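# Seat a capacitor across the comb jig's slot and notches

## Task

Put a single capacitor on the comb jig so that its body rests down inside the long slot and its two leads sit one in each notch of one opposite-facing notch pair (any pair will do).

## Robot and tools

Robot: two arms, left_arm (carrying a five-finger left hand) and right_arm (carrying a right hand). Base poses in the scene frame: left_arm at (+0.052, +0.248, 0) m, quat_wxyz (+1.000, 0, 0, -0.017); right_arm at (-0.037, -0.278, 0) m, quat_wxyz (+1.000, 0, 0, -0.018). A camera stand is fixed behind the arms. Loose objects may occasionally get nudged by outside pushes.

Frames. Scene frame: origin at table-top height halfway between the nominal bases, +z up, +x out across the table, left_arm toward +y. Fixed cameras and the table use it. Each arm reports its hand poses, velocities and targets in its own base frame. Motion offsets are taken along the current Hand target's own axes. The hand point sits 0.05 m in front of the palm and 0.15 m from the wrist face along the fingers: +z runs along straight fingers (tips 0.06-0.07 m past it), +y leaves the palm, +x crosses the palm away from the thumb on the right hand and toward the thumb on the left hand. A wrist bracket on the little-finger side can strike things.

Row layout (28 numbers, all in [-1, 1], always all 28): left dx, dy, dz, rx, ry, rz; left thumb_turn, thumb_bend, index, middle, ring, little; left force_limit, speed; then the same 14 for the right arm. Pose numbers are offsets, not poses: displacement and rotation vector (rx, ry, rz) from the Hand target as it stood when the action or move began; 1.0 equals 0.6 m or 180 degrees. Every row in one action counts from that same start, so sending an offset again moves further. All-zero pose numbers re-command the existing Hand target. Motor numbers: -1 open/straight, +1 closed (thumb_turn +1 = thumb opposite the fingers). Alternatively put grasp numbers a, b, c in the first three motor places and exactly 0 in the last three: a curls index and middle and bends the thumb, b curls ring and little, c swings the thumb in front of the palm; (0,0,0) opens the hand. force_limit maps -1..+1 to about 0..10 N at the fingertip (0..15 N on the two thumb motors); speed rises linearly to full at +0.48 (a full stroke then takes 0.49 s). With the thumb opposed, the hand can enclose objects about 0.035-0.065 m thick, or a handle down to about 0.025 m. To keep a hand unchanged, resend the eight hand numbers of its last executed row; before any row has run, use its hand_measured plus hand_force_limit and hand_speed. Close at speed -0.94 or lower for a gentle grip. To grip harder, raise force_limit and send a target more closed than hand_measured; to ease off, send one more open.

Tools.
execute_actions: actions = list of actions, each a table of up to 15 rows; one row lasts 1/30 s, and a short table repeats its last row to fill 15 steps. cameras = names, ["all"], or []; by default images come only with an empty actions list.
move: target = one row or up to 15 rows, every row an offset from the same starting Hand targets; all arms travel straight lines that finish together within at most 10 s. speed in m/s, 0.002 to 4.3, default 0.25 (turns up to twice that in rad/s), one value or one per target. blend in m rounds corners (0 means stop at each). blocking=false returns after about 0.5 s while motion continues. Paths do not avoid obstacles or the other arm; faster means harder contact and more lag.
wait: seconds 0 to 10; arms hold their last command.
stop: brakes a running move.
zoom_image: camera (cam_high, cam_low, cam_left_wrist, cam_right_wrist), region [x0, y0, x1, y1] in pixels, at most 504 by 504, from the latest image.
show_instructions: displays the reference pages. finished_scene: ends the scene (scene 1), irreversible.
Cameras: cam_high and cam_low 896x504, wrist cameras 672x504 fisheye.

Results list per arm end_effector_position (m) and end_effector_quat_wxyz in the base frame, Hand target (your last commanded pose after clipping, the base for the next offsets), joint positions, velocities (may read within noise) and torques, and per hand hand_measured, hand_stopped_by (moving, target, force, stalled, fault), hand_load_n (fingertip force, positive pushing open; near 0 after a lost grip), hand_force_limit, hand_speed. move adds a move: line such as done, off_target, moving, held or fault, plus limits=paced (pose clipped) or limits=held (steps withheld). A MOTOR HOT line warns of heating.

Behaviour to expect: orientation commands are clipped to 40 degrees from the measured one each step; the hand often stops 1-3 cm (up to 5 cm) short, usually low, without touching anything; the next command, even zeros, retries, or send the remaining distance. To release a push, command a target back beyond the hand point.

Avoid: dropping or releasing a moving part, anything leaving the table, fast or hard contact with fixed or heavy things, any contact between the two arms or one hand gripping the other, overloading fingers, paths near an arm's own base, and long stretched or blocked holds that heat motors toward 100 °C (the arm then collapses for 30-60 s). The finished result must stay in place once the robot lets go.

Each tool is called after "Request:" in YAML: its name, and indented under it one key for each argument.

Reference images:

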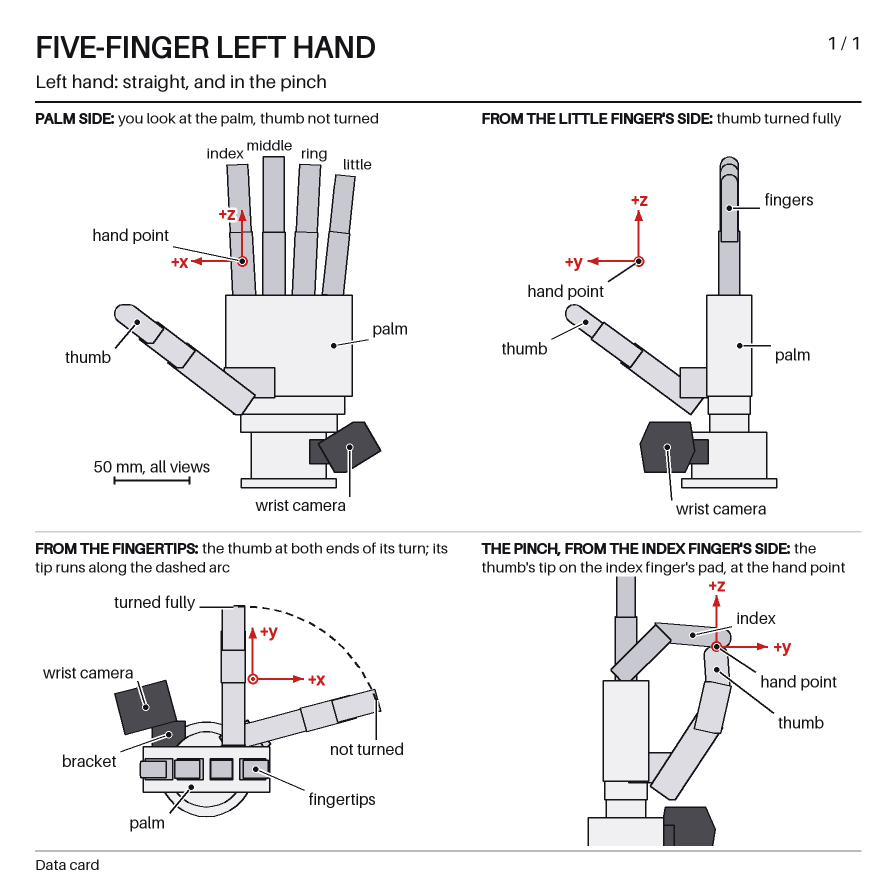

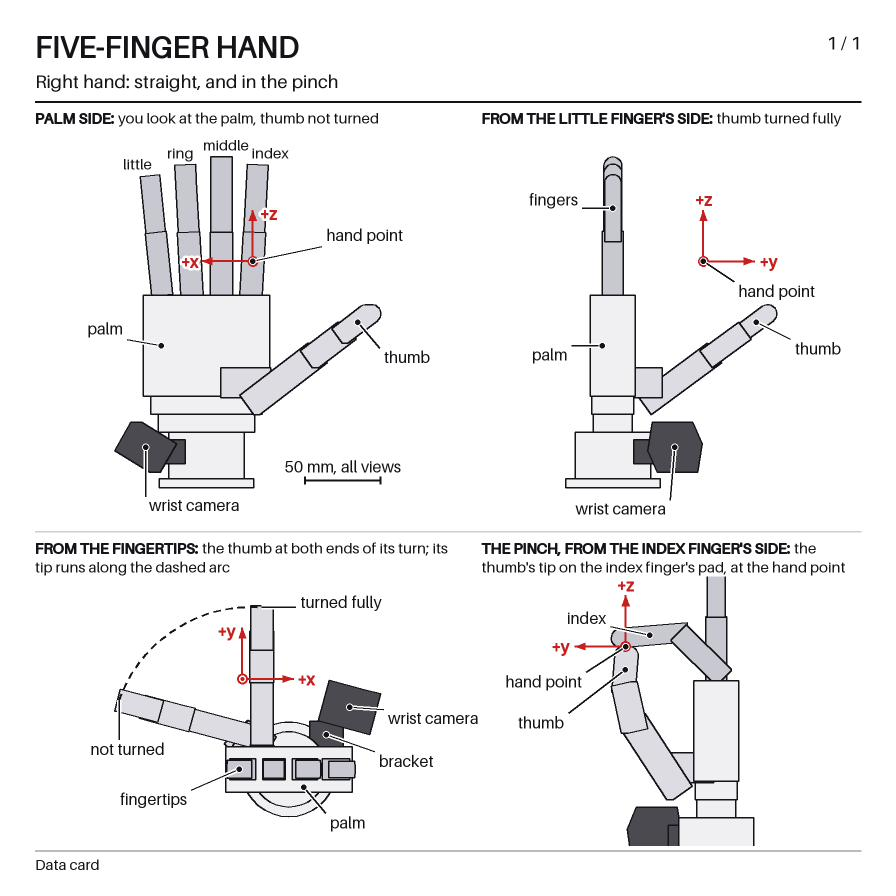

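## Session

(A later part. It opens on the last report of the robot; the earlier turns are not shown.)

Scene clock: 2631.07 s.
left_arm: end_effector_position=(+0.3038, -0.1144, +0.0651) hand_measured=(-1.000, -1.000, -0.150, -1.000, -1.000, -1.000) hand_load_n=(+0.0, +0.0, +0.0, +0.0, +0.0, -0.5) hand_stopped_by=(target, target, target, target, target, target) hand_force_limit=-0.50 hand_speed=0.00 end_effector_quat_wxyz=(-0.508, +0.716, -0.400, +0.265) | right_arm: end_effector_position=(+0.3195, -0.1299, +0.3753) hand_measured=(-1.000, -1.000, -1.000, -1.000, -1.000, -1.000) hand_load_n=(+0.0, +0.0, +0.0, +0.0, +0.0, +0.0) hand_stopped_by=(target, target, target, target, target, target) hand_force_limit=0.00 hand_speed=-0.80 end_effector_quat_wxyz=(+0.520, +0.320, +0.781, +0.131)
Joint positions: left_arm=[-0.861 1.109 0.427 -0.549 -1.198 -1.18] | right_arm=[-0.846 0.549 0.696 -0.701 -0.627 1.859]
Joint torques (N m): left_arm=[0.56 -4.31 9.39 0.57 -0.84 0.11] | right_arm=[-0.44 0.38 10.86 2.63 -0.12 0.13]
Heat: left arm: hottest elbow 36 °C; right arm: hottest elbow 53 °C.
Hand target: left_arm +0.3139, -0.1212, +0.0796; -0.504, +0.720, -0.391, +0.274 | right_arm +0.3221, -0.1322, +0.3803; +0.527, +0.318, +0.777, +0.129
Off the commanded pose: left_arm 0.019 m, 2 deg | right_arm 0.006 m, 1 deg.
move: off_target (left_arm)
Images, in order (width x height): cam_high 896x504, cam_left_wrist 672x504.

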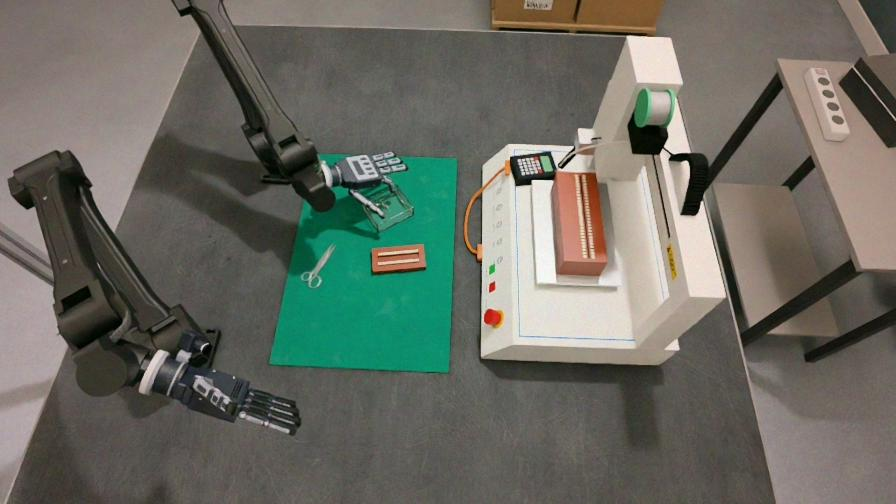

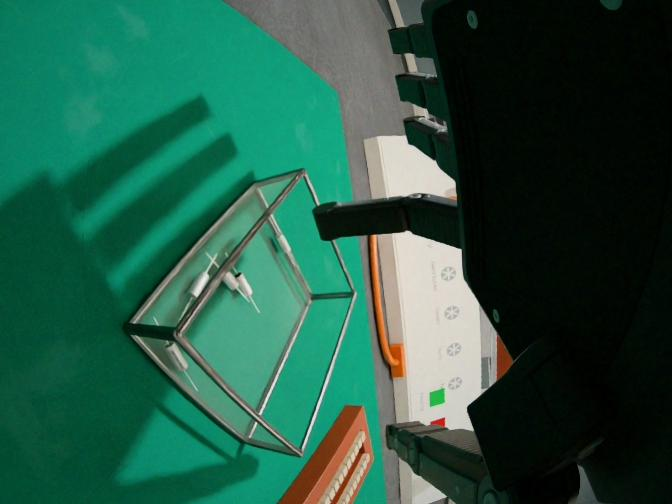

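Request:
move:
  target: [-0.0036, 0.0758, -0.0395, 0, 0, 0, -1, -1, -0.15, -1, -1, -1, -0.5, 0.0, 0, 0, 0, 0, 0, 0, -1, -1, -1, -1, -1, -1, 0.0, -0.8]
  speed: 0.1
  cameras: ["cam_high", "cam_left_wrist"]

Request:
zoom_image:
  camera: "cam_high"
  region: [355, 180, 405, 230]

Request:
zoom_image:
  camera: "cam_left_wrist"
  region: [180, 100, 380, 320]

Scene clock: 2646.13 s.
left_arm: end_effector_position=(+0.2751, -0.1259, +0.0386) hand_measured=(-1.000, -1.000, -0.150, -1.000, -1.000, -1.000) hand_load_n=(+0.0, +0.0, +0.0, +0.0, +0.0, +0.0) hand_stopped_by=(target, target, target, target, target, target) hand_force_limit=-0.50 hand_speed=0.00 end_effector_quat_wxyz=(-0.508, +0.719, -0.394, +0.264) | right_arm: end_effector_position=(+0.3195, -0.1299, +0.3753) hand_measured=(-1.000, -1.000, -1.000, -1.000, -1.000, -1.000) hand_load_n=(+0.0, +0.0, +0.0, +0.0, +0.0, +0.0) hand_stopped_by=(target, target, target, target, target, target) hand_force_limit=0.00 hand_speed=-0.80 end_effector_quat_wxyz=(+0.520, +0.320, +0.781, +0.131)
Joint positions: left_arm=[-0.991 1.245 0.443 -0.798 -1.219 -1.579] | right_arm=[-0.846 0.549 0.696 -0.701 -0.627 1.859]
Joint torques (N m): left_arm=[-1.44 -2.96 8.12 -0.01 -1.09 -0.18] | right_arm=[-0.32 0.44 10.85 2.65 -0.12 0.13]
Heat: left arm: hottest elbow 38 °C; right arm: hottest elbow 53 °C.
Hand target: left_arm +0.2810, -0.1400, +0.0450; -0.504, +0.720, -0.390, +0.274 | right_arm +0.3221, -0.1322, +0.3803; +0.527, +0.318, +0.777, +0.129
Off the commanded pose: left_arm 0.017 m, 1 deg | right_arm 0.006 m, 1 deg.
move: off_target (left_arm)
Images, in order (width x height): cam_high 896x504, cam_left_wrist 672x504.

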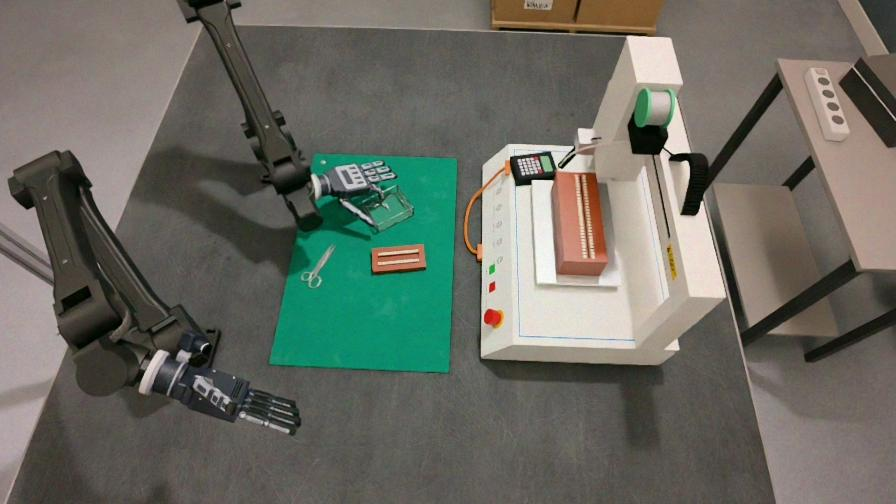

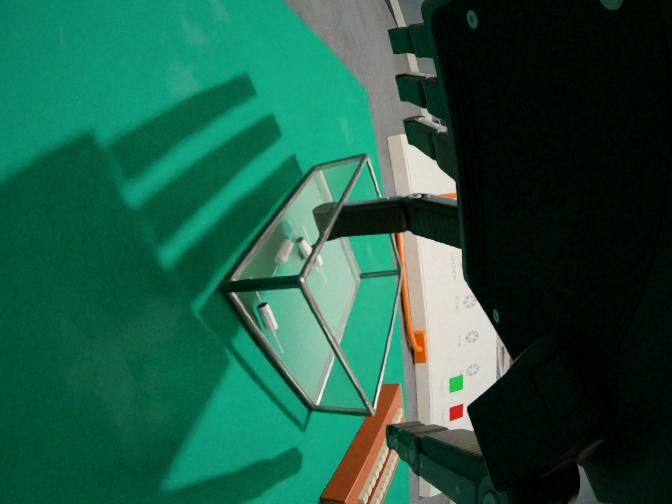

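Scaled by 10.080 from the camera's 896x504 image, which has a finer 1280x720 frame.

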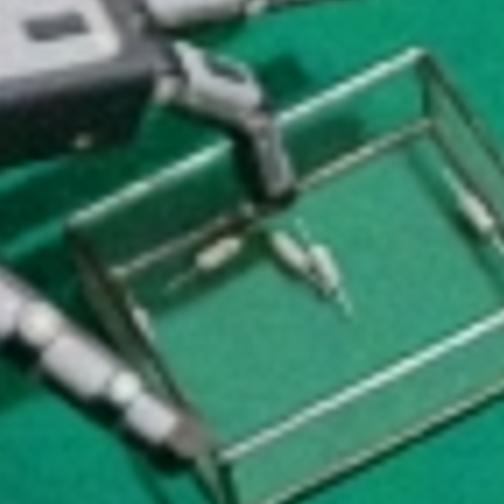

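Scaled by 2.291 from the camera's 672x504 image, which has a finer 960x720 frame.

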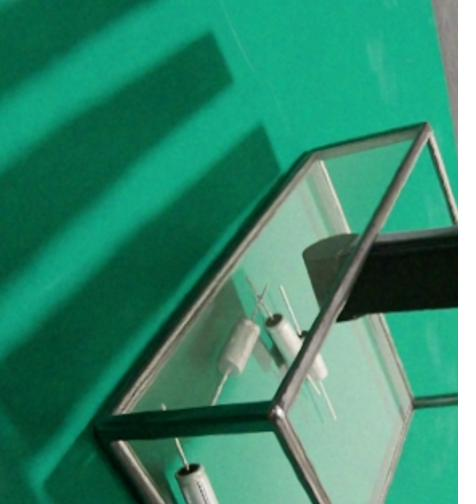

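Request:
move:
  target: [0.0148, 0.0084, 0.0013, 0, 0, 0, -1, -1, -0.15, -1, -1, -1, -0.5, 0.0, 0, 0, 0, 0, 0, 0, -1, -1, -1, -1, -1, -1, 0.0, -0.8]
  speed: 0.08
  cameras: ["cam_high", "cam_left_wrist"]

Request:
zoom_image:
  camera: "cam_high"
  region: [355, 180, 405, 230]

Request:
zoom_image:
  camera: "cam_left_wrist"
  region: [180, 100, 380, 320]

Scene clock: 2656.53 s.
left_arm: end_effector_position=(+0.2778, -0.1319, +0.0342) hand_measured=(-1.000, -1.000, -0.150, -1.000, -1.000, -1.000) hand_load_n=(-0.5, +0.0, +0.0, +0.0, +0.0, +0.0) hand_stopped_by=(target, target, target, target, target, target) hand_force_limit=-0.50 hand_speed=0.00 end_effector_quat_wxyz=(-0.510, +0.717, -0.397, +0.260) | right_arm: end_effector_position=(+0.3195, -0.1299, +0.3753) hand_measured=(-1.000, -1.000, -1.000, -1.000, -1.000, -1.000) hand_load_n=(+0.0, +0.5, +0.0, +0.0, +0.0, +0.0) hand_stopped_by=(target, target, target, target, target, target) hand_force_limit=0.00 hand_speed=-0.80 end_effector_quat_wxyz=(+0.520, +0.320, +0.781, +0.131)
Joint positions: left_arm=[-0.996 1.288 0.462 -0.798 -1.219 -1.593] | right_arm=[-0.846 0.549 0.696 -0.701 -0.627 1.859]
Joint torques (N m): left_arm=[-1.67 -3.49 7.86 0.29 -1.09 -0.18] | right_arm=[-0.44 0.38 10.86 2.65 -0.12 0.13]
Heat: left arm: hottest elbow 39 °C; right arm: hottest elbow 53 °C.
Hand target: left_arm +0.2850, -0.1481, +0.0400; -0.504, +0.720, -0.390, +0.274 | right_arm +0.3221, -0.1322, +0.3803; +0.527, +0.318, +0.777, +0.129
Off the commanded pose: left_arm 0.019 m, 2 deg | right_arm 0.006 m, 1 deg.
move: off_target (left_arm)
Images, in order (width x height): cam_high 896x504, cam_left_wrist 672x504.

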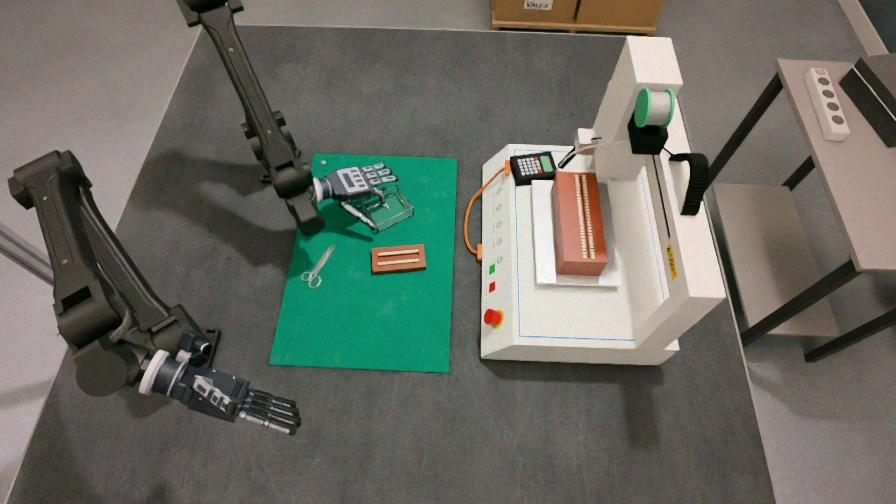

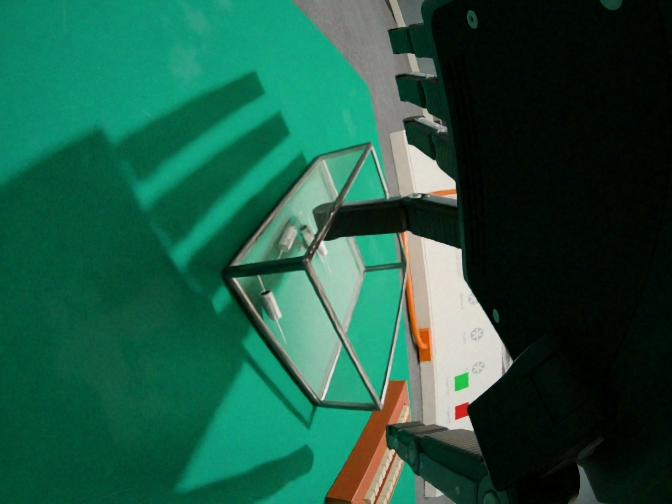

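Scaled by 10.080 from the camera's 896x504 image, which has a finer 1280x720 frame.

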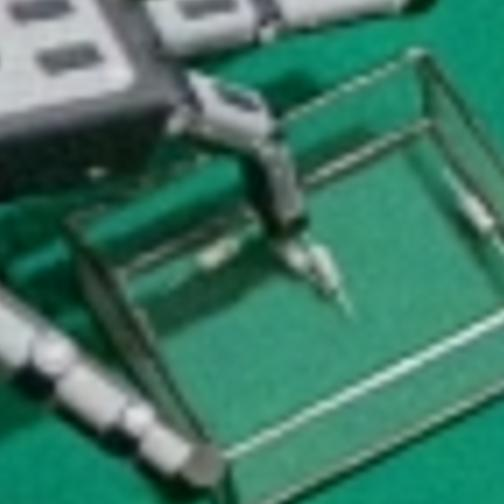

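Scaled by 2.291 from the camera's 672x504 image, which has a finer 960x720 frame.

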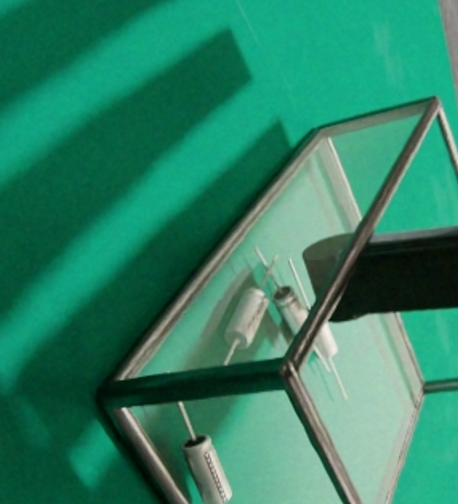

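Request:
move:
  target: [-0.0022, 0.0265, 0.0027, 0, 0, 0, -1, -1, -0.15, -1, -1, -1, -0.5, 0.0, 0, 0, 0, 0, 0, 0, -1, -1, -1, -1, -1, -1, 0.0, -0.8]
  speed: 0.06
  cameras: ["cam_high", "cam_left_wrist"]

Request:
zoom_image:
  camera: "cam_high"
  region: [355, 180, 405, 230]

Request:
zoom_image:
  camera: "cam_left_wrist"
  region: [220, 120, 380, 300]

Scene clock: 2670.30 s.
left_arm: end_effector_position=(+0.2789, -0.1334, +0.0285) hand_measured=(-1.000, -1.000, -0.150, -1.000, -1.000, -1.000) hand_load_n=(-0.5, +0.0, +0.5, +0.0, +0.0, +0.0) hand_stopped_by=(target, target, target, target, target, target) hand_force_limit=-0.50 hand_speed=0.00 end_effector_quat_wxyz=(-0.517, +0.713, -0.391, +0.266) | right_arm: end_effector_position=(+0.3195, -0.1299, +0.3753) hand_measured=(-1.000, -1.000, -1.000, -1.000, -1.000, -1.000) hand_load_n=(+0.0, -0.5, +0.0, +0.0, +0.0, +0.0) hand_stopped_by=(target, target, target, target, target, target) hand_force_limit=0.00 hand_speed=-0.80 end_effector_quat_wxyz=(+0.520, +0.320, +0.781, +0.131)
Joint positions: left_arm=[-1.007 1.332 0.462 -0.793 -1.24 -1.64] | right_arm=[-0.846 0.549 0.696 -0.701 -0.627 1.859]
Joint torques (N m): left_arm=[-1.96 -2.9 6.56 0.9 -0.24 -0.17] | right_arm=[-0.44 0.32 10.84 2.65 -0.12 0.13]
Heat: left arm: hottest elbow 38 °C; right arm: hottest elbow 53 °C.
Hand target: left_arm +0.2810, -0.1491, +0.0245; -0.504, +0.720, -0.390, +0.274 | right_arm +0.3221, -0.1322, +0.3803; +0.527, +0.318, +0.777, +0.129
Off the commanded pose: left_arm 0.016 m, 2 deg | right_arm 0.006 m, 1 deg.
move: off_target (left_arm)
Images, in order (width x height): cam_high 896x504, cam_left_wrist 672x504.

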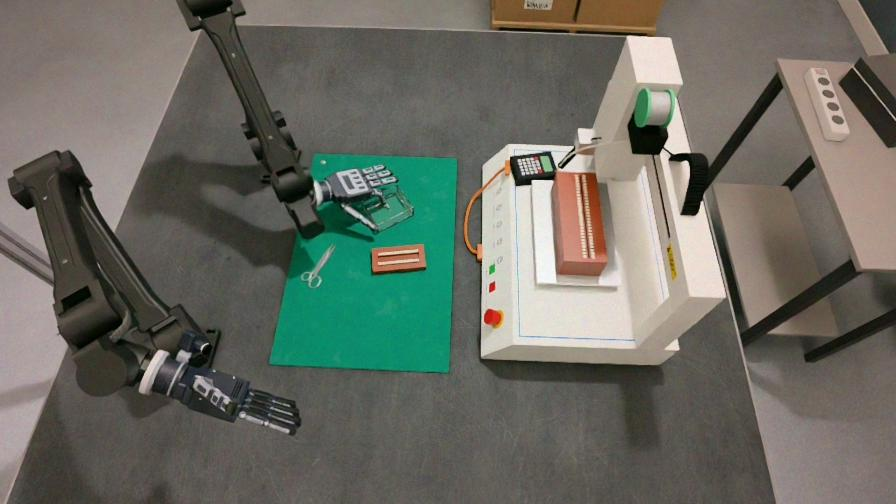

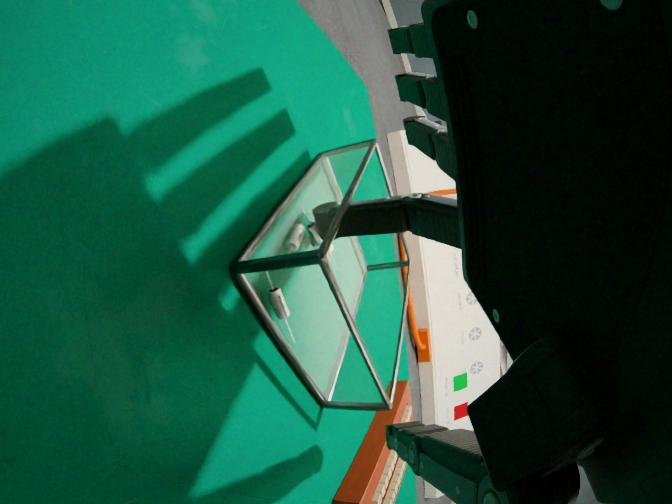

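Scaled by 10.080 from the camera's 896x504 image, which has a finer 1280x720 frame.

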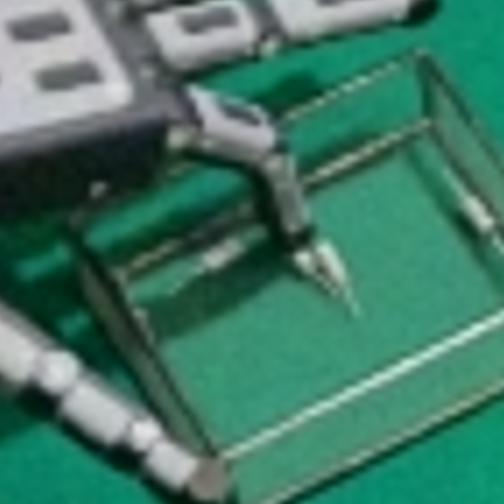

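Scaled by 2.800 from the camera's 672x504 image, which has a finer 960x720 frame.

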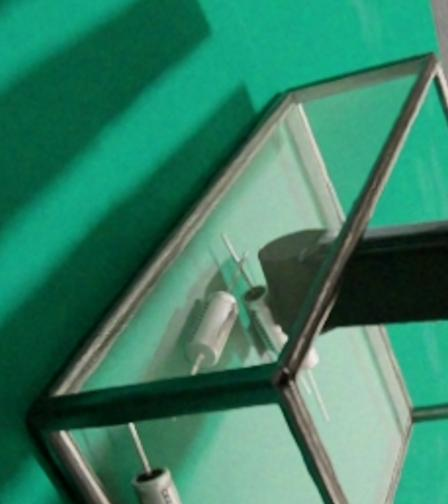

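Request:
move:
  target: [0.0015, 0.0123, -0.0241, 0, 0, 0, -1, -1, -0.15, -1, -1, -1, -0.5, 0.0, 0, 0, 0, 0, 0, 0, -1, -1, -1, -1, -1, -1, 0.0, -0.8]
  speed: 0.04
  cameras: ["cam_high", "cam_left_wrist"]

Request:
zoom_image:
  camera: "cam_high"
  region: [355, 180, 405, 230]

Request:
zoom_image:
  camera: "cam_left_wrist"
  region: [220, 120, 380, 300]

Scene clock: 2679.50 s.
left_arm: end_effector_position=(+0.2674, -0.1445, +0.0233) hand_measured=(-1.000, -1.000, -0.150, -1.000, -1.000, -1.000) hand_load_n=(+0.0, +0.0, +1.5, +0.0, +0.0, +0.0) hand_stopped_by=(target, target, target, target, target, target) hand_force_limit=-0.50 hand_speed=0.00 end_effector_quat_wxyz=(-0.512, +0.717, -0.388, +0.271) | right_arm: end_effector_position=(+0.3195, -0.1299, +0.3753) hand_measured=(-1.000, -1.000, -1.000, -1.000, -1.000, -1.000) hand_load_n=(+0.0, -0.5, +0.0, +0.0, +0.0, +0.0) hand_stopped_by=(target, target, target, target, target, target) hand_force_limit=0.00 hand_speed=-0.80 end_effector_quat_wxyz=(+0.520, +0.320, +0.781, +0.131)
Joint positions: left_arm=[-1.07 1.388 0.488 -0.915 -1.225 -1.821] | right_arm=[-0.846 0.549 0.696 -0.701 -0.627 1.859]
Joint torques (N m): left_arm=[-1.96 -3.66 6.67 -0.28 -0.4 -0.13] | right_arm=[-0.38 0.32 10.85 2.63 -0.12 0.13]
Heat: left arm: hottest elbow 38 °C; right arm: hottest elbow 53 °C.
Hand target: left_arm +0.2680, -0.1586, +0.0225; -0.504, +0.720, -0.390, +0.274 | right_arm +0.3221, -0.1322, +0.3803; +0.527, +0.318, +0.777, +0.129
Off the commanded pose: left_arm 0.014 m, 1 deg | right_arm 0.006 m, 1 deg.
move: off_target (left_arm)
Images, in order (width x height): cam_high 896x504, cam_left_wrist 672x504.

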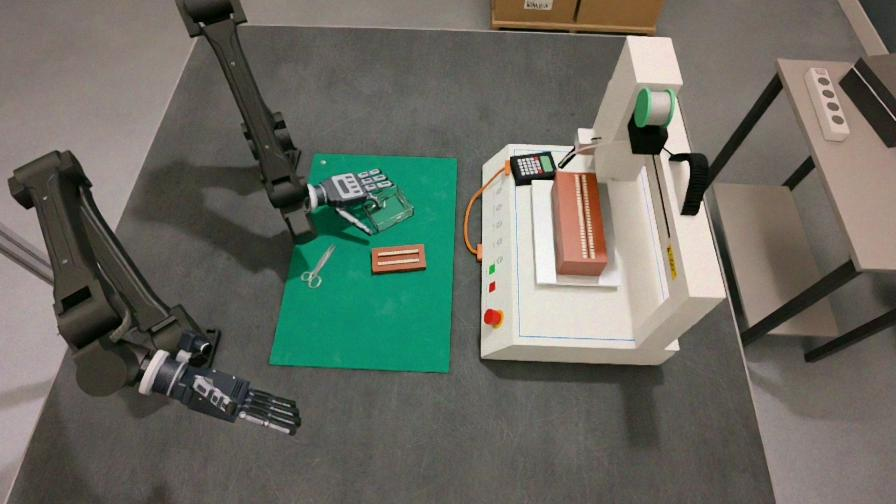

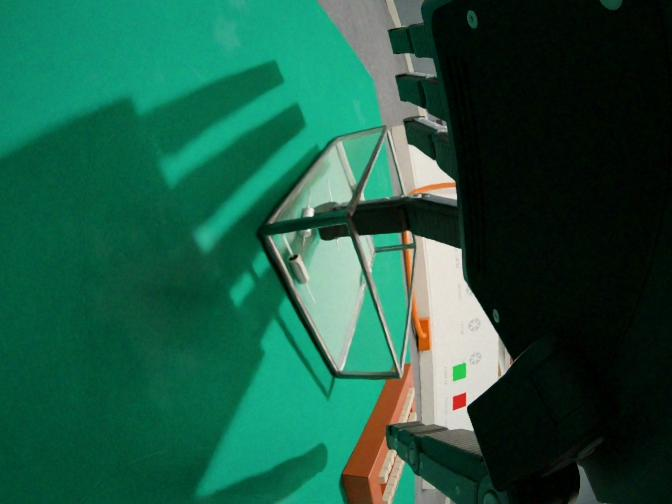

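Scaled by 10.080 from the camera's 896x504 image, which has a finer 1280x720 frame.

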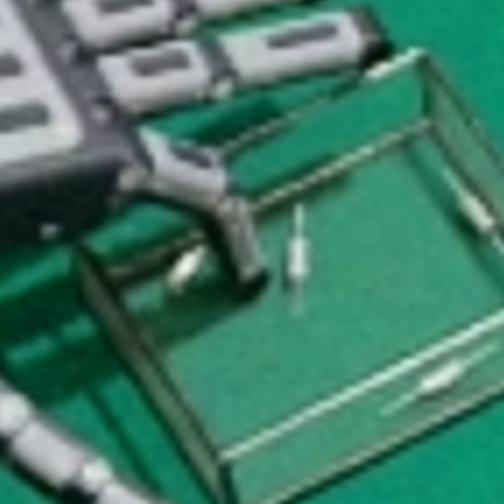

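Scaled by 2.800 from the camera's 672x504 image, which has a finer 960x720 frame.

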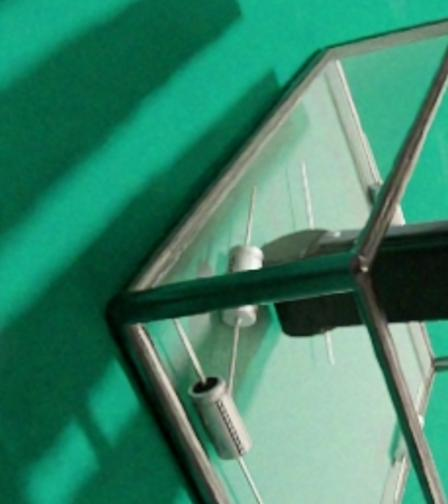

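Request:
move:
  target:
    - [0, -0.0783, -0.0285, 0, 0, 0, -1, -1, -0.15, -1, -1, -1, -0.5, 0.0, 0, 0, 0, 0, 0, 0, -1, -1, -1, -1, -1, -1, 0.0, -0.8]
    - [-0.0525, -0.1127, 0.0052, 0, 0.1462, 0.0532, -1, -1, -0.15, -1, -1, -1, -0.5, 0.0, 0, 0, 0, 0, 0, 0, -1, -1, -1, -1, -1, -1, 0.0, -0.8]
  speed: 0.15
  cameras: ["cam_high", "cam_left_wrist"]

Request:
zoom_image:
  camera: "cam_high"
  region: [355, 175, 420, 240]

Request:
zoom_image:
  camera: "cam_left_wrist"
  region: [100, 60, 380, 380]

Scene clock: 2730.77 s.
left_arm: end_effector_position=(+0.2700, -0.1204, +0.0816) hand_measured=(-1.000, -1.000, -0.150, -1.000, -1.000, -1.000) hand_load_n=(-0.5, +0.0, +0.0, +0.0, +0.0, +0.0) hand_stopped_by=(target, target, target, target, target, target) hand_force_limit=-0.50 hand_speed=0.00 end_effector_quat_wxyz=(-0.419, +0.605, -0.558, +0.384) | right_arm: end_effector_position=(+0.3195, -0.1299, +0.3753) hand_measured=(-1.000, -1.000, -1.000, -1.000, -1.000, -1.000) hand_load_n=(+0.0, -0.5, +0.0, +0.0, +0.0, +0.0) hand_stopped_by=(target, target, target, target, target, target) hand_force_limit=0.00 hand_speed=-0.80 end_effector_quat_wxyz=(+0.520, +0.320, +0.781, +0.131)
Joint positions: left_arm=[-0.761 0.523 0.162 -0.158 -0.775 -0.377] | right_arm=[-0.846 0.549 0.696 -0.701 -0.627 1.859]
Joint torques (N m): left_arm=[0.67 0.91 8.36 2.22 -0.33 0.11] | right_arm=[-0.44 0.38 10.85 2.63 -0.12 0.13]
Heat: left arm: hottest elbow 38 °C; right arm: hottest elbow 53 °C.
Hand target: left_arm +0.2726, -0.1180, +0.0849; -0.423, +0.604, -0.553, +0.388 | right_arm +0.3221, -0.1322, +0.3803; +0.527, +0.318, +0.777, +0.129
Off the commanded pose: left_arm 0.005 m, 1 deg | right_arm 0.006 m, 1 deg.
move: done
Images, in order (width x height): cam_high 896x504, cam_left_wrist 672x504.

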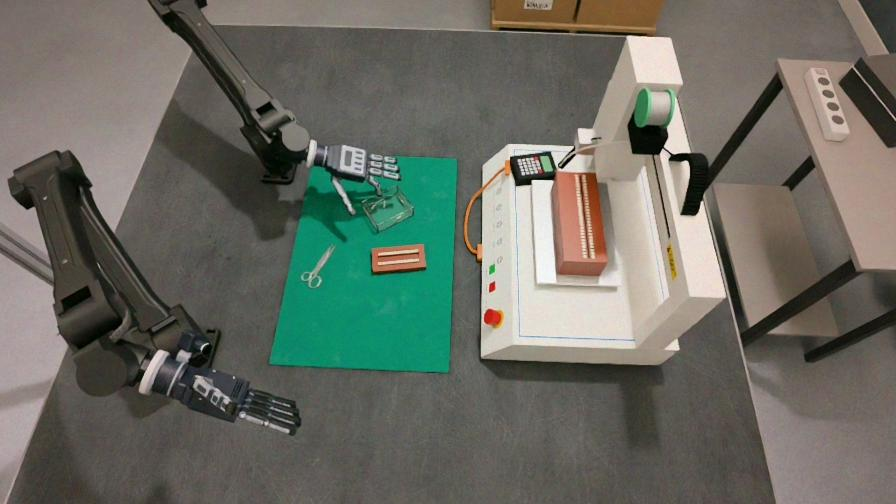

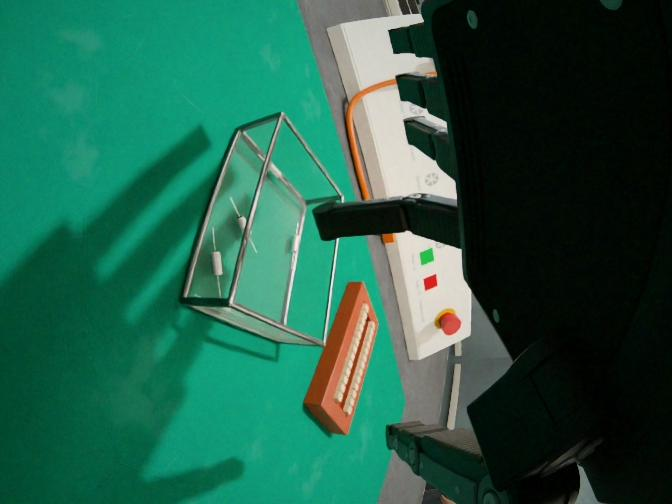

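Scaled by 7.754 from the camera's 896x504 image, which has a finer 1280x720 frame.

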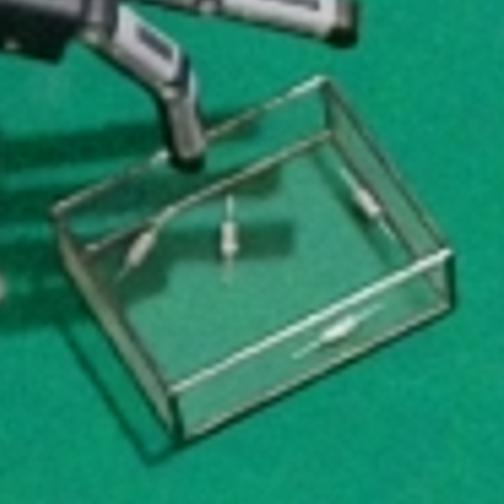

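Scaled by 1.575 from the camera's 672x504 image, which has a finer 960x720 frame.

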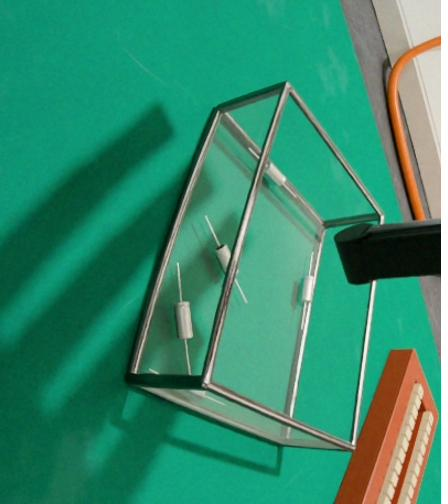

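Request:
move:
  target: [-0.0004, 0.0965, 0.0298, 0, 0, 0, -1, -1, -0.15, -1, -1, -1, -0.5, 0.0, 0, 0, 0, 0, 0, 0, -1, -1, -1, -1, -1, -1, 0.0, -0.8]
  speed: 0.08
  cameras: ["cam_high", "cam_left_wrist"]

Request:
zoom_image:
  camera: "cam_high"
  region: [355, 180, 405, 230]

Request:
zoom_image:
  camera: "cam_left_wrist"
  region: [200, 100, 380, 320]

Scene clock: 2753.63 s.
left_arm: end_effector_position=(+0.2711, -0.1191, +0.0286) hand_measured=(-1.000, -1.000, -0.150, -1.000, -1.000, -1.000) hand_load_n=(+0.0, +0.0, -1.0, -0.5, +0.0, +0.0) hand_stopped_by=(target, target, target, target, target, target) hand_force_limit=-0.50 hand_speed=0.00 end_effector_quat_wxyz=(-0.422, +0.606, -0.549, +0.391) | right_arm: end_effector_position=(+0.3195, -0.1299, +0.3753) hand_measured=(-1.000, -1.000, -1.000, -1.000, -1.000, -1.000) hand_load_n=(+0.0, +0.0, +0.0, +0.0, +0.0, +0.0) hand_stopped_by=(target, target, target, target, target, target) hand_force_limit=0.00 hand_speed=-0.80 end_effector_quat_wxyz=(+0.520, +0.320, +0.781, +0.131)
Joint positions: left_arm=[-0.761 0.792 0.036 0.26 -0.785 -0.377] | right_arm=[-0.846 0.549 0.696 -0.701 -0.627 1.859]
Joint torques (N m): left_arm=[-0.5 2.2 6.45 2.09 -0.39 0.03] | right_arm=[-0.44 0.44 10.85 2.62 -0.12 0.13]
Heat: left arm: hottest elbow 39 °C; right arm: hottest elbow 53 °C.
Hand target: left_arm +0.2696, -0.1180, +0.0243; -0.423, +0.604, -0.553, +0.388 | right_arm +0.3221, -0.1322, +0.3803; +0.527, +0.318, +0.777, +0.129
Off the commanded pose: left_arm 0.005 m, 1 deg | right_arm 0.006 m, 1 deg.
move: done
Images, in order (width x height): cam_high 896x504, cam_left_wrist 672x504.

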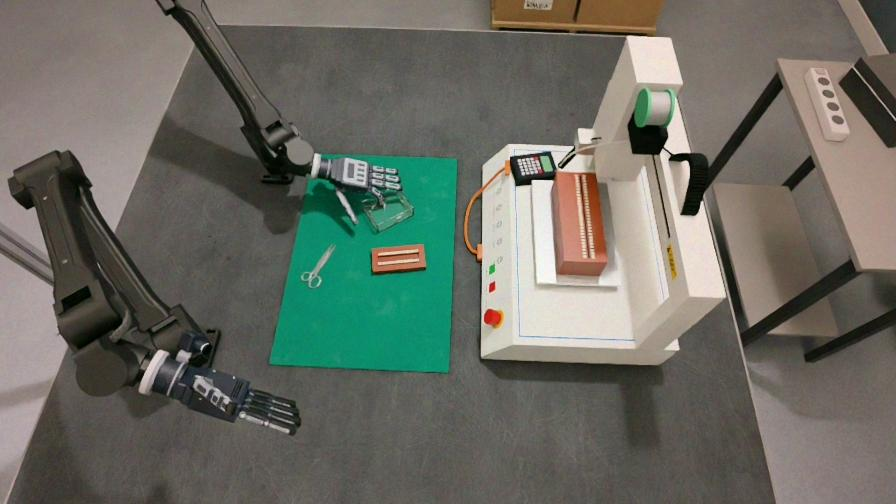

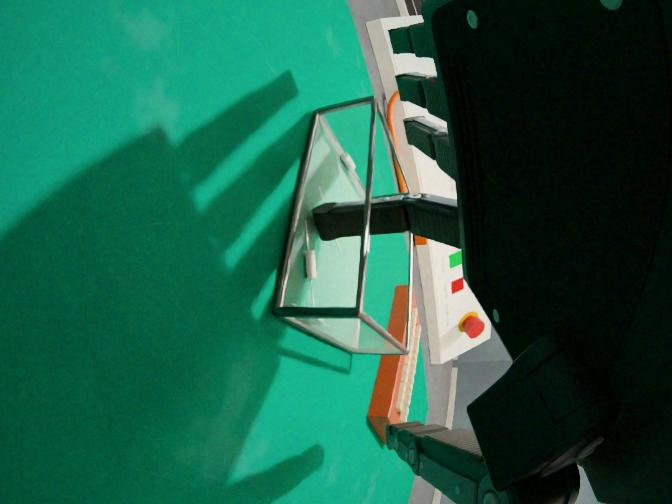

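Scaled by 10.080 from the camera's 896x504 image, which has a finer 1280x720 frame.

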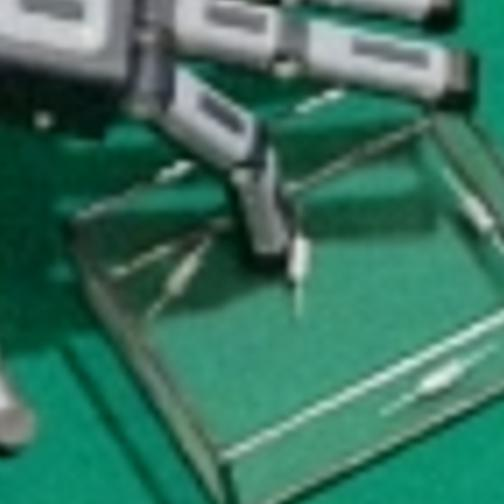

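Scaled by 2.291 from the camera's 672x504 image, which has a finer 960x720 frame.

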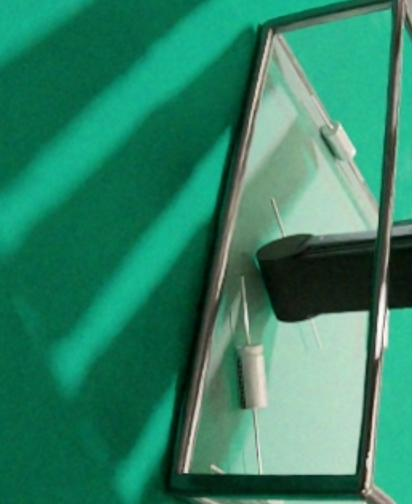

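Request:
move:
  target: [0.0203, -0.0123, 0.0266, 0, 0, 0, -1, -1, -0.15, -1, -1, -1, -0.5, 0.0, 0, 0, 0, 0, 0, 0, -1, -1, -1, -1, -1, -1, 0.0, -0.8]
  speed: 0.04
  cameras: ["cam_high", "cam_left_wrist"]

Request:
zoom_image:
  camera: "cam_high"
  region: [355, 180, 405, 230]

Request:
zoom_image:
  camera: "cam_left_wrist"
  region: [200, 100, 380, 320]

Scene clock: 2760.93 s.
left_arm: end_effector_position=(+0.2836, -0.1257, +0.0271) hand_measured=(-1.000, -1.000, -0.150, -1.000, -1.000, -1.000) hand_load_n=(+0.0, -0.5, -2.0, +0.0, +0.0, +0.0) hand_stopped_by=(target, target, target, target, target, target) hand_force_limit=-0.50 hand_speed=0.00 end_effector_quat_wxyz=(-0.424, +0.607, -0.543, +0.395) | right_arm: end_effector_position=(+0.3195, -0.1299, +0.3753) hand_measured=(-1.000, -1.000, -1.000, -1.000, -1.000, -1.000) hand_load_n=(+0.0, +0.0, +0.0, +0.0, +0.0, +0.0) hand_stopped_by=(target, target, target, target, target, target) hand_force_limit=0.00 hand_speed=-0.80 end_effector_quat_wxyz=(+0.520, +0.320, +0.781, +0.131)
Joint positions: left_arm=[-0.744 0.929 0.053 0.399 -0.775 -0.368] | right_arm=[-0.846 0.549 0.696 -0.701 -0.627 1.859]
Joint torques (N m): left_arm=[0.38 2.32 7.94 1.44 0.25 0.12] | right_arm=[-0.32 0.38 10.84 2.63 -0.13 0.13]
Heat: left arm: hottest elbow 38 °C; right arm: hottest elbow 53 °C.
Hand target: left_arm +0.2881, -0.1285, +0.0257; -0.423, +0.604, -0.553, +0.388 | right_arm +0.3221, -0.1322, +0.3803; +0.527, +0.318, +0.777, +0.129
Off the commanded pose: left_arm 0.006 m, 2 deg | right_arm 0.006 m, 1 deg.
move: done
Images, in order (width x height): cam_high 896x504, cam_left_wrist 672x504.

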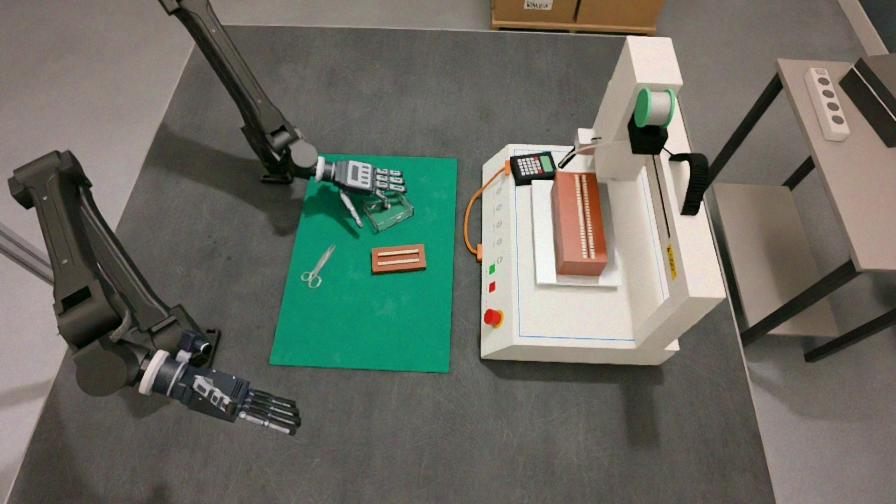

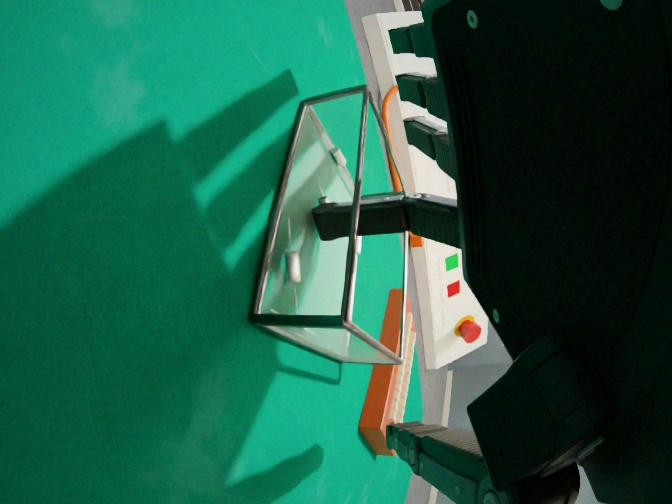

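Scaled by 10.080 from the camera's 896x504 image, which has a finer 1280x720 frame.

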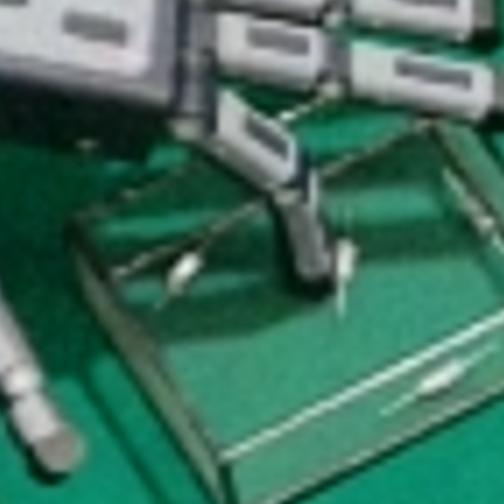

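Scaled by 2.291 from the camera's 672x504 image, which has a finer 960x720 frame.

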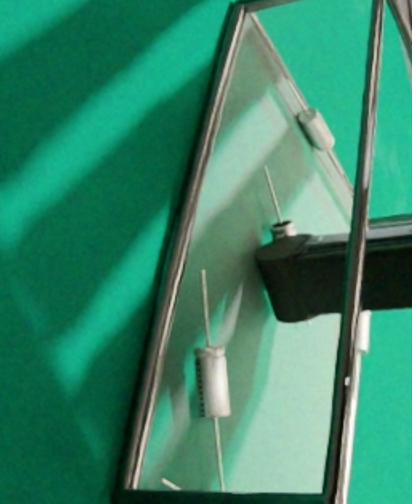

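Request:
move:
  target:
    - [0, -0.0783, -0.0285, 0, 0, 0, -1, -1, -0.15, -1, -1, -1, -0.5, 0.0, 0, 0, 0, 0, 0, 0, -1, -1, -1, -1, -1, -1, 0.0, -0.8]
    - [-0.0106, -0.167, 0.0237, -0.0666, -0.0350, -0.0171, 0.65, -0.35, 0.12, -1, -1, -1, -0.5, 0.0, 0, 0, 0, 0, 0, 0, -1, -1, -1, -1, -1, -1, 0.0, -0.8]
  speed: 0.15
  cameras: ["cam_high", "cam_left_wrist"]

Request:
zoom_image:
  camera: "cam_high"
  region: [355, 175, 420, 240]

Request:
zoom_image:
  camera: "cam_left_wrist"
  region: [100, 60, 380, 380]

Scene clock: 2818.53 s.
left_arm: end_effector_position=(+0.3201, -0.1132, +0.0959) hand_measured=(+0.650, -0.350, +0.120, -1.000, -1.000, -1.000) hand_load_n=(+0.0, +0.0, +0.0, +0.0, +0.0, +0.0) hand_stopped_by=(target, target, target, target, target, target) hand_force_limit=-0.50 hand_speed=0.00 end_effector_quat_wxyz=(-0.376, +0.674, -0.565, +0.293) | right_arm: end_effector_position=(+0.3195, -0.1299, +0.3753) hand_measured=(-1.000, -1.000, -1.000, -1.000, -1.000, -1.000) hand_load_n=(+0.0, +0.0, +0.0, +0.0, +0.0, +0.0) hand_stopped_by=(target, target, target, target, target, target) hand_force_limit=0.00 hand_speed=-0.80 end_effector_quat_wxyz=(+0.520, +0.320, +0.781, +0.131)
Joint positions: left_arm=[-0.538 0.817 0.411 -0.319 -0.607 -0.433] | right_arm=[-0.846 0.549 0.696 -0.701 -0.627 1.859]
Joint torques (N m): left_arm=[0.67 -0.5 12.42 1.28 -0.38 -0.15] | right_arm=[-0.38 0.38 10.85 2.65 -0.11 0.13]
Heat: left arm: hottest elbow 38 °C; right arm: hottest elbow 53 °C.
Hand target: left_arm +0.3350, -0.1181, +0.1152; -0.377, +0.680, -0.550, +0.306 | right_arm +0.3221, -0.1322, +0.3803; +0.527, +0.318, +0.777, +0.129
Off the commanded pose: left_arm 0.025 m, 2 deg | right_arm 0.006 m, 1 deg.
move: off_target (left_arm); target 2's new numbers were sent with left_arm's hand 0.025 m and 2 deg from that target
Images, in order (width x height): cam_high 896x504, cam_left_wrist 672x504.

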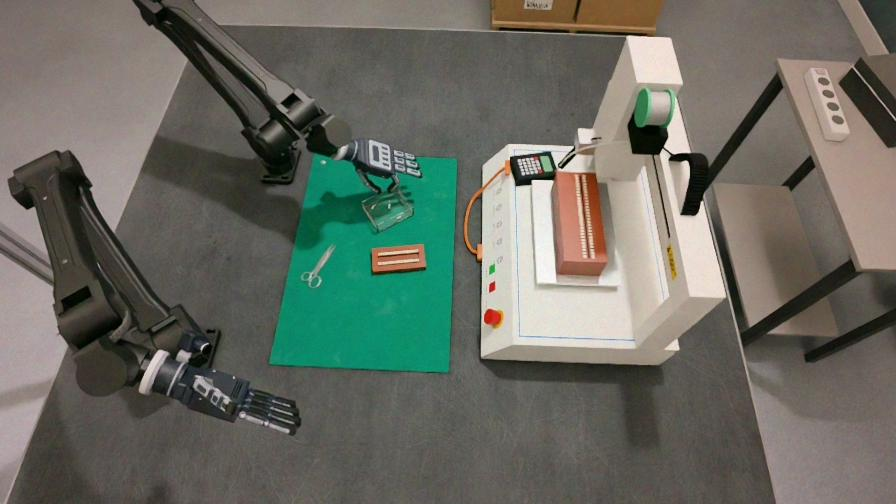

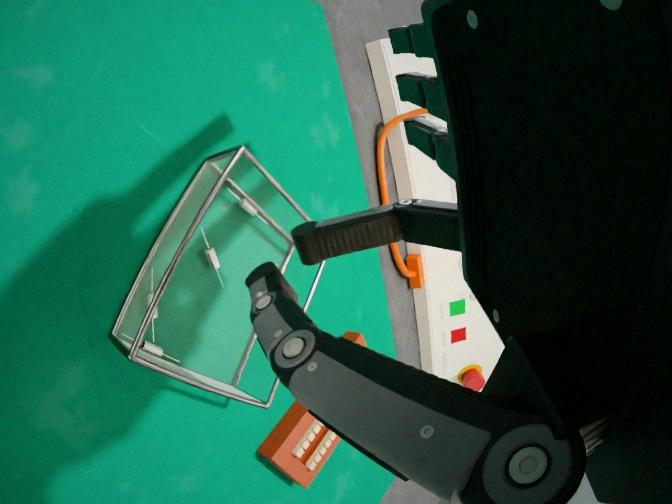

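Scaled by 7.754 from the camera's 896x504 image, which has a finer 1280x720 frame.

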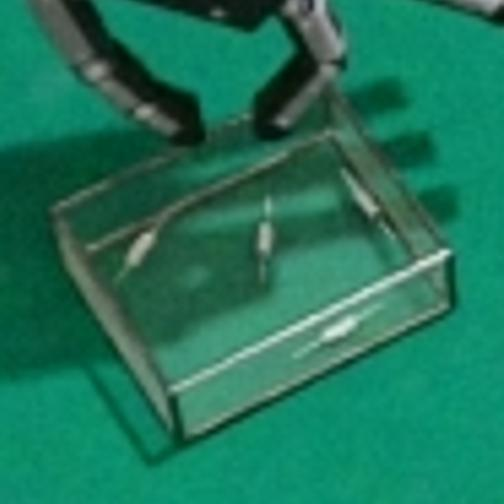

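Scaled by 1.575 from the camera's 672x504 image, which has a finer 960x720 frame.

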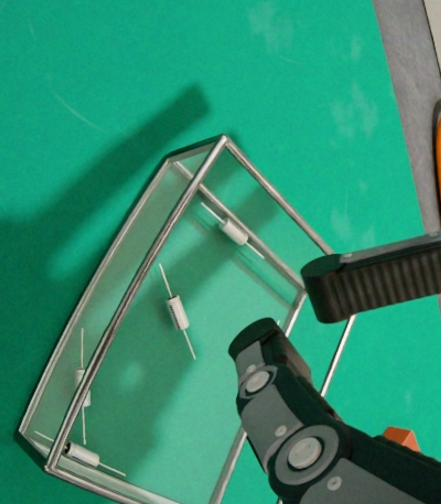

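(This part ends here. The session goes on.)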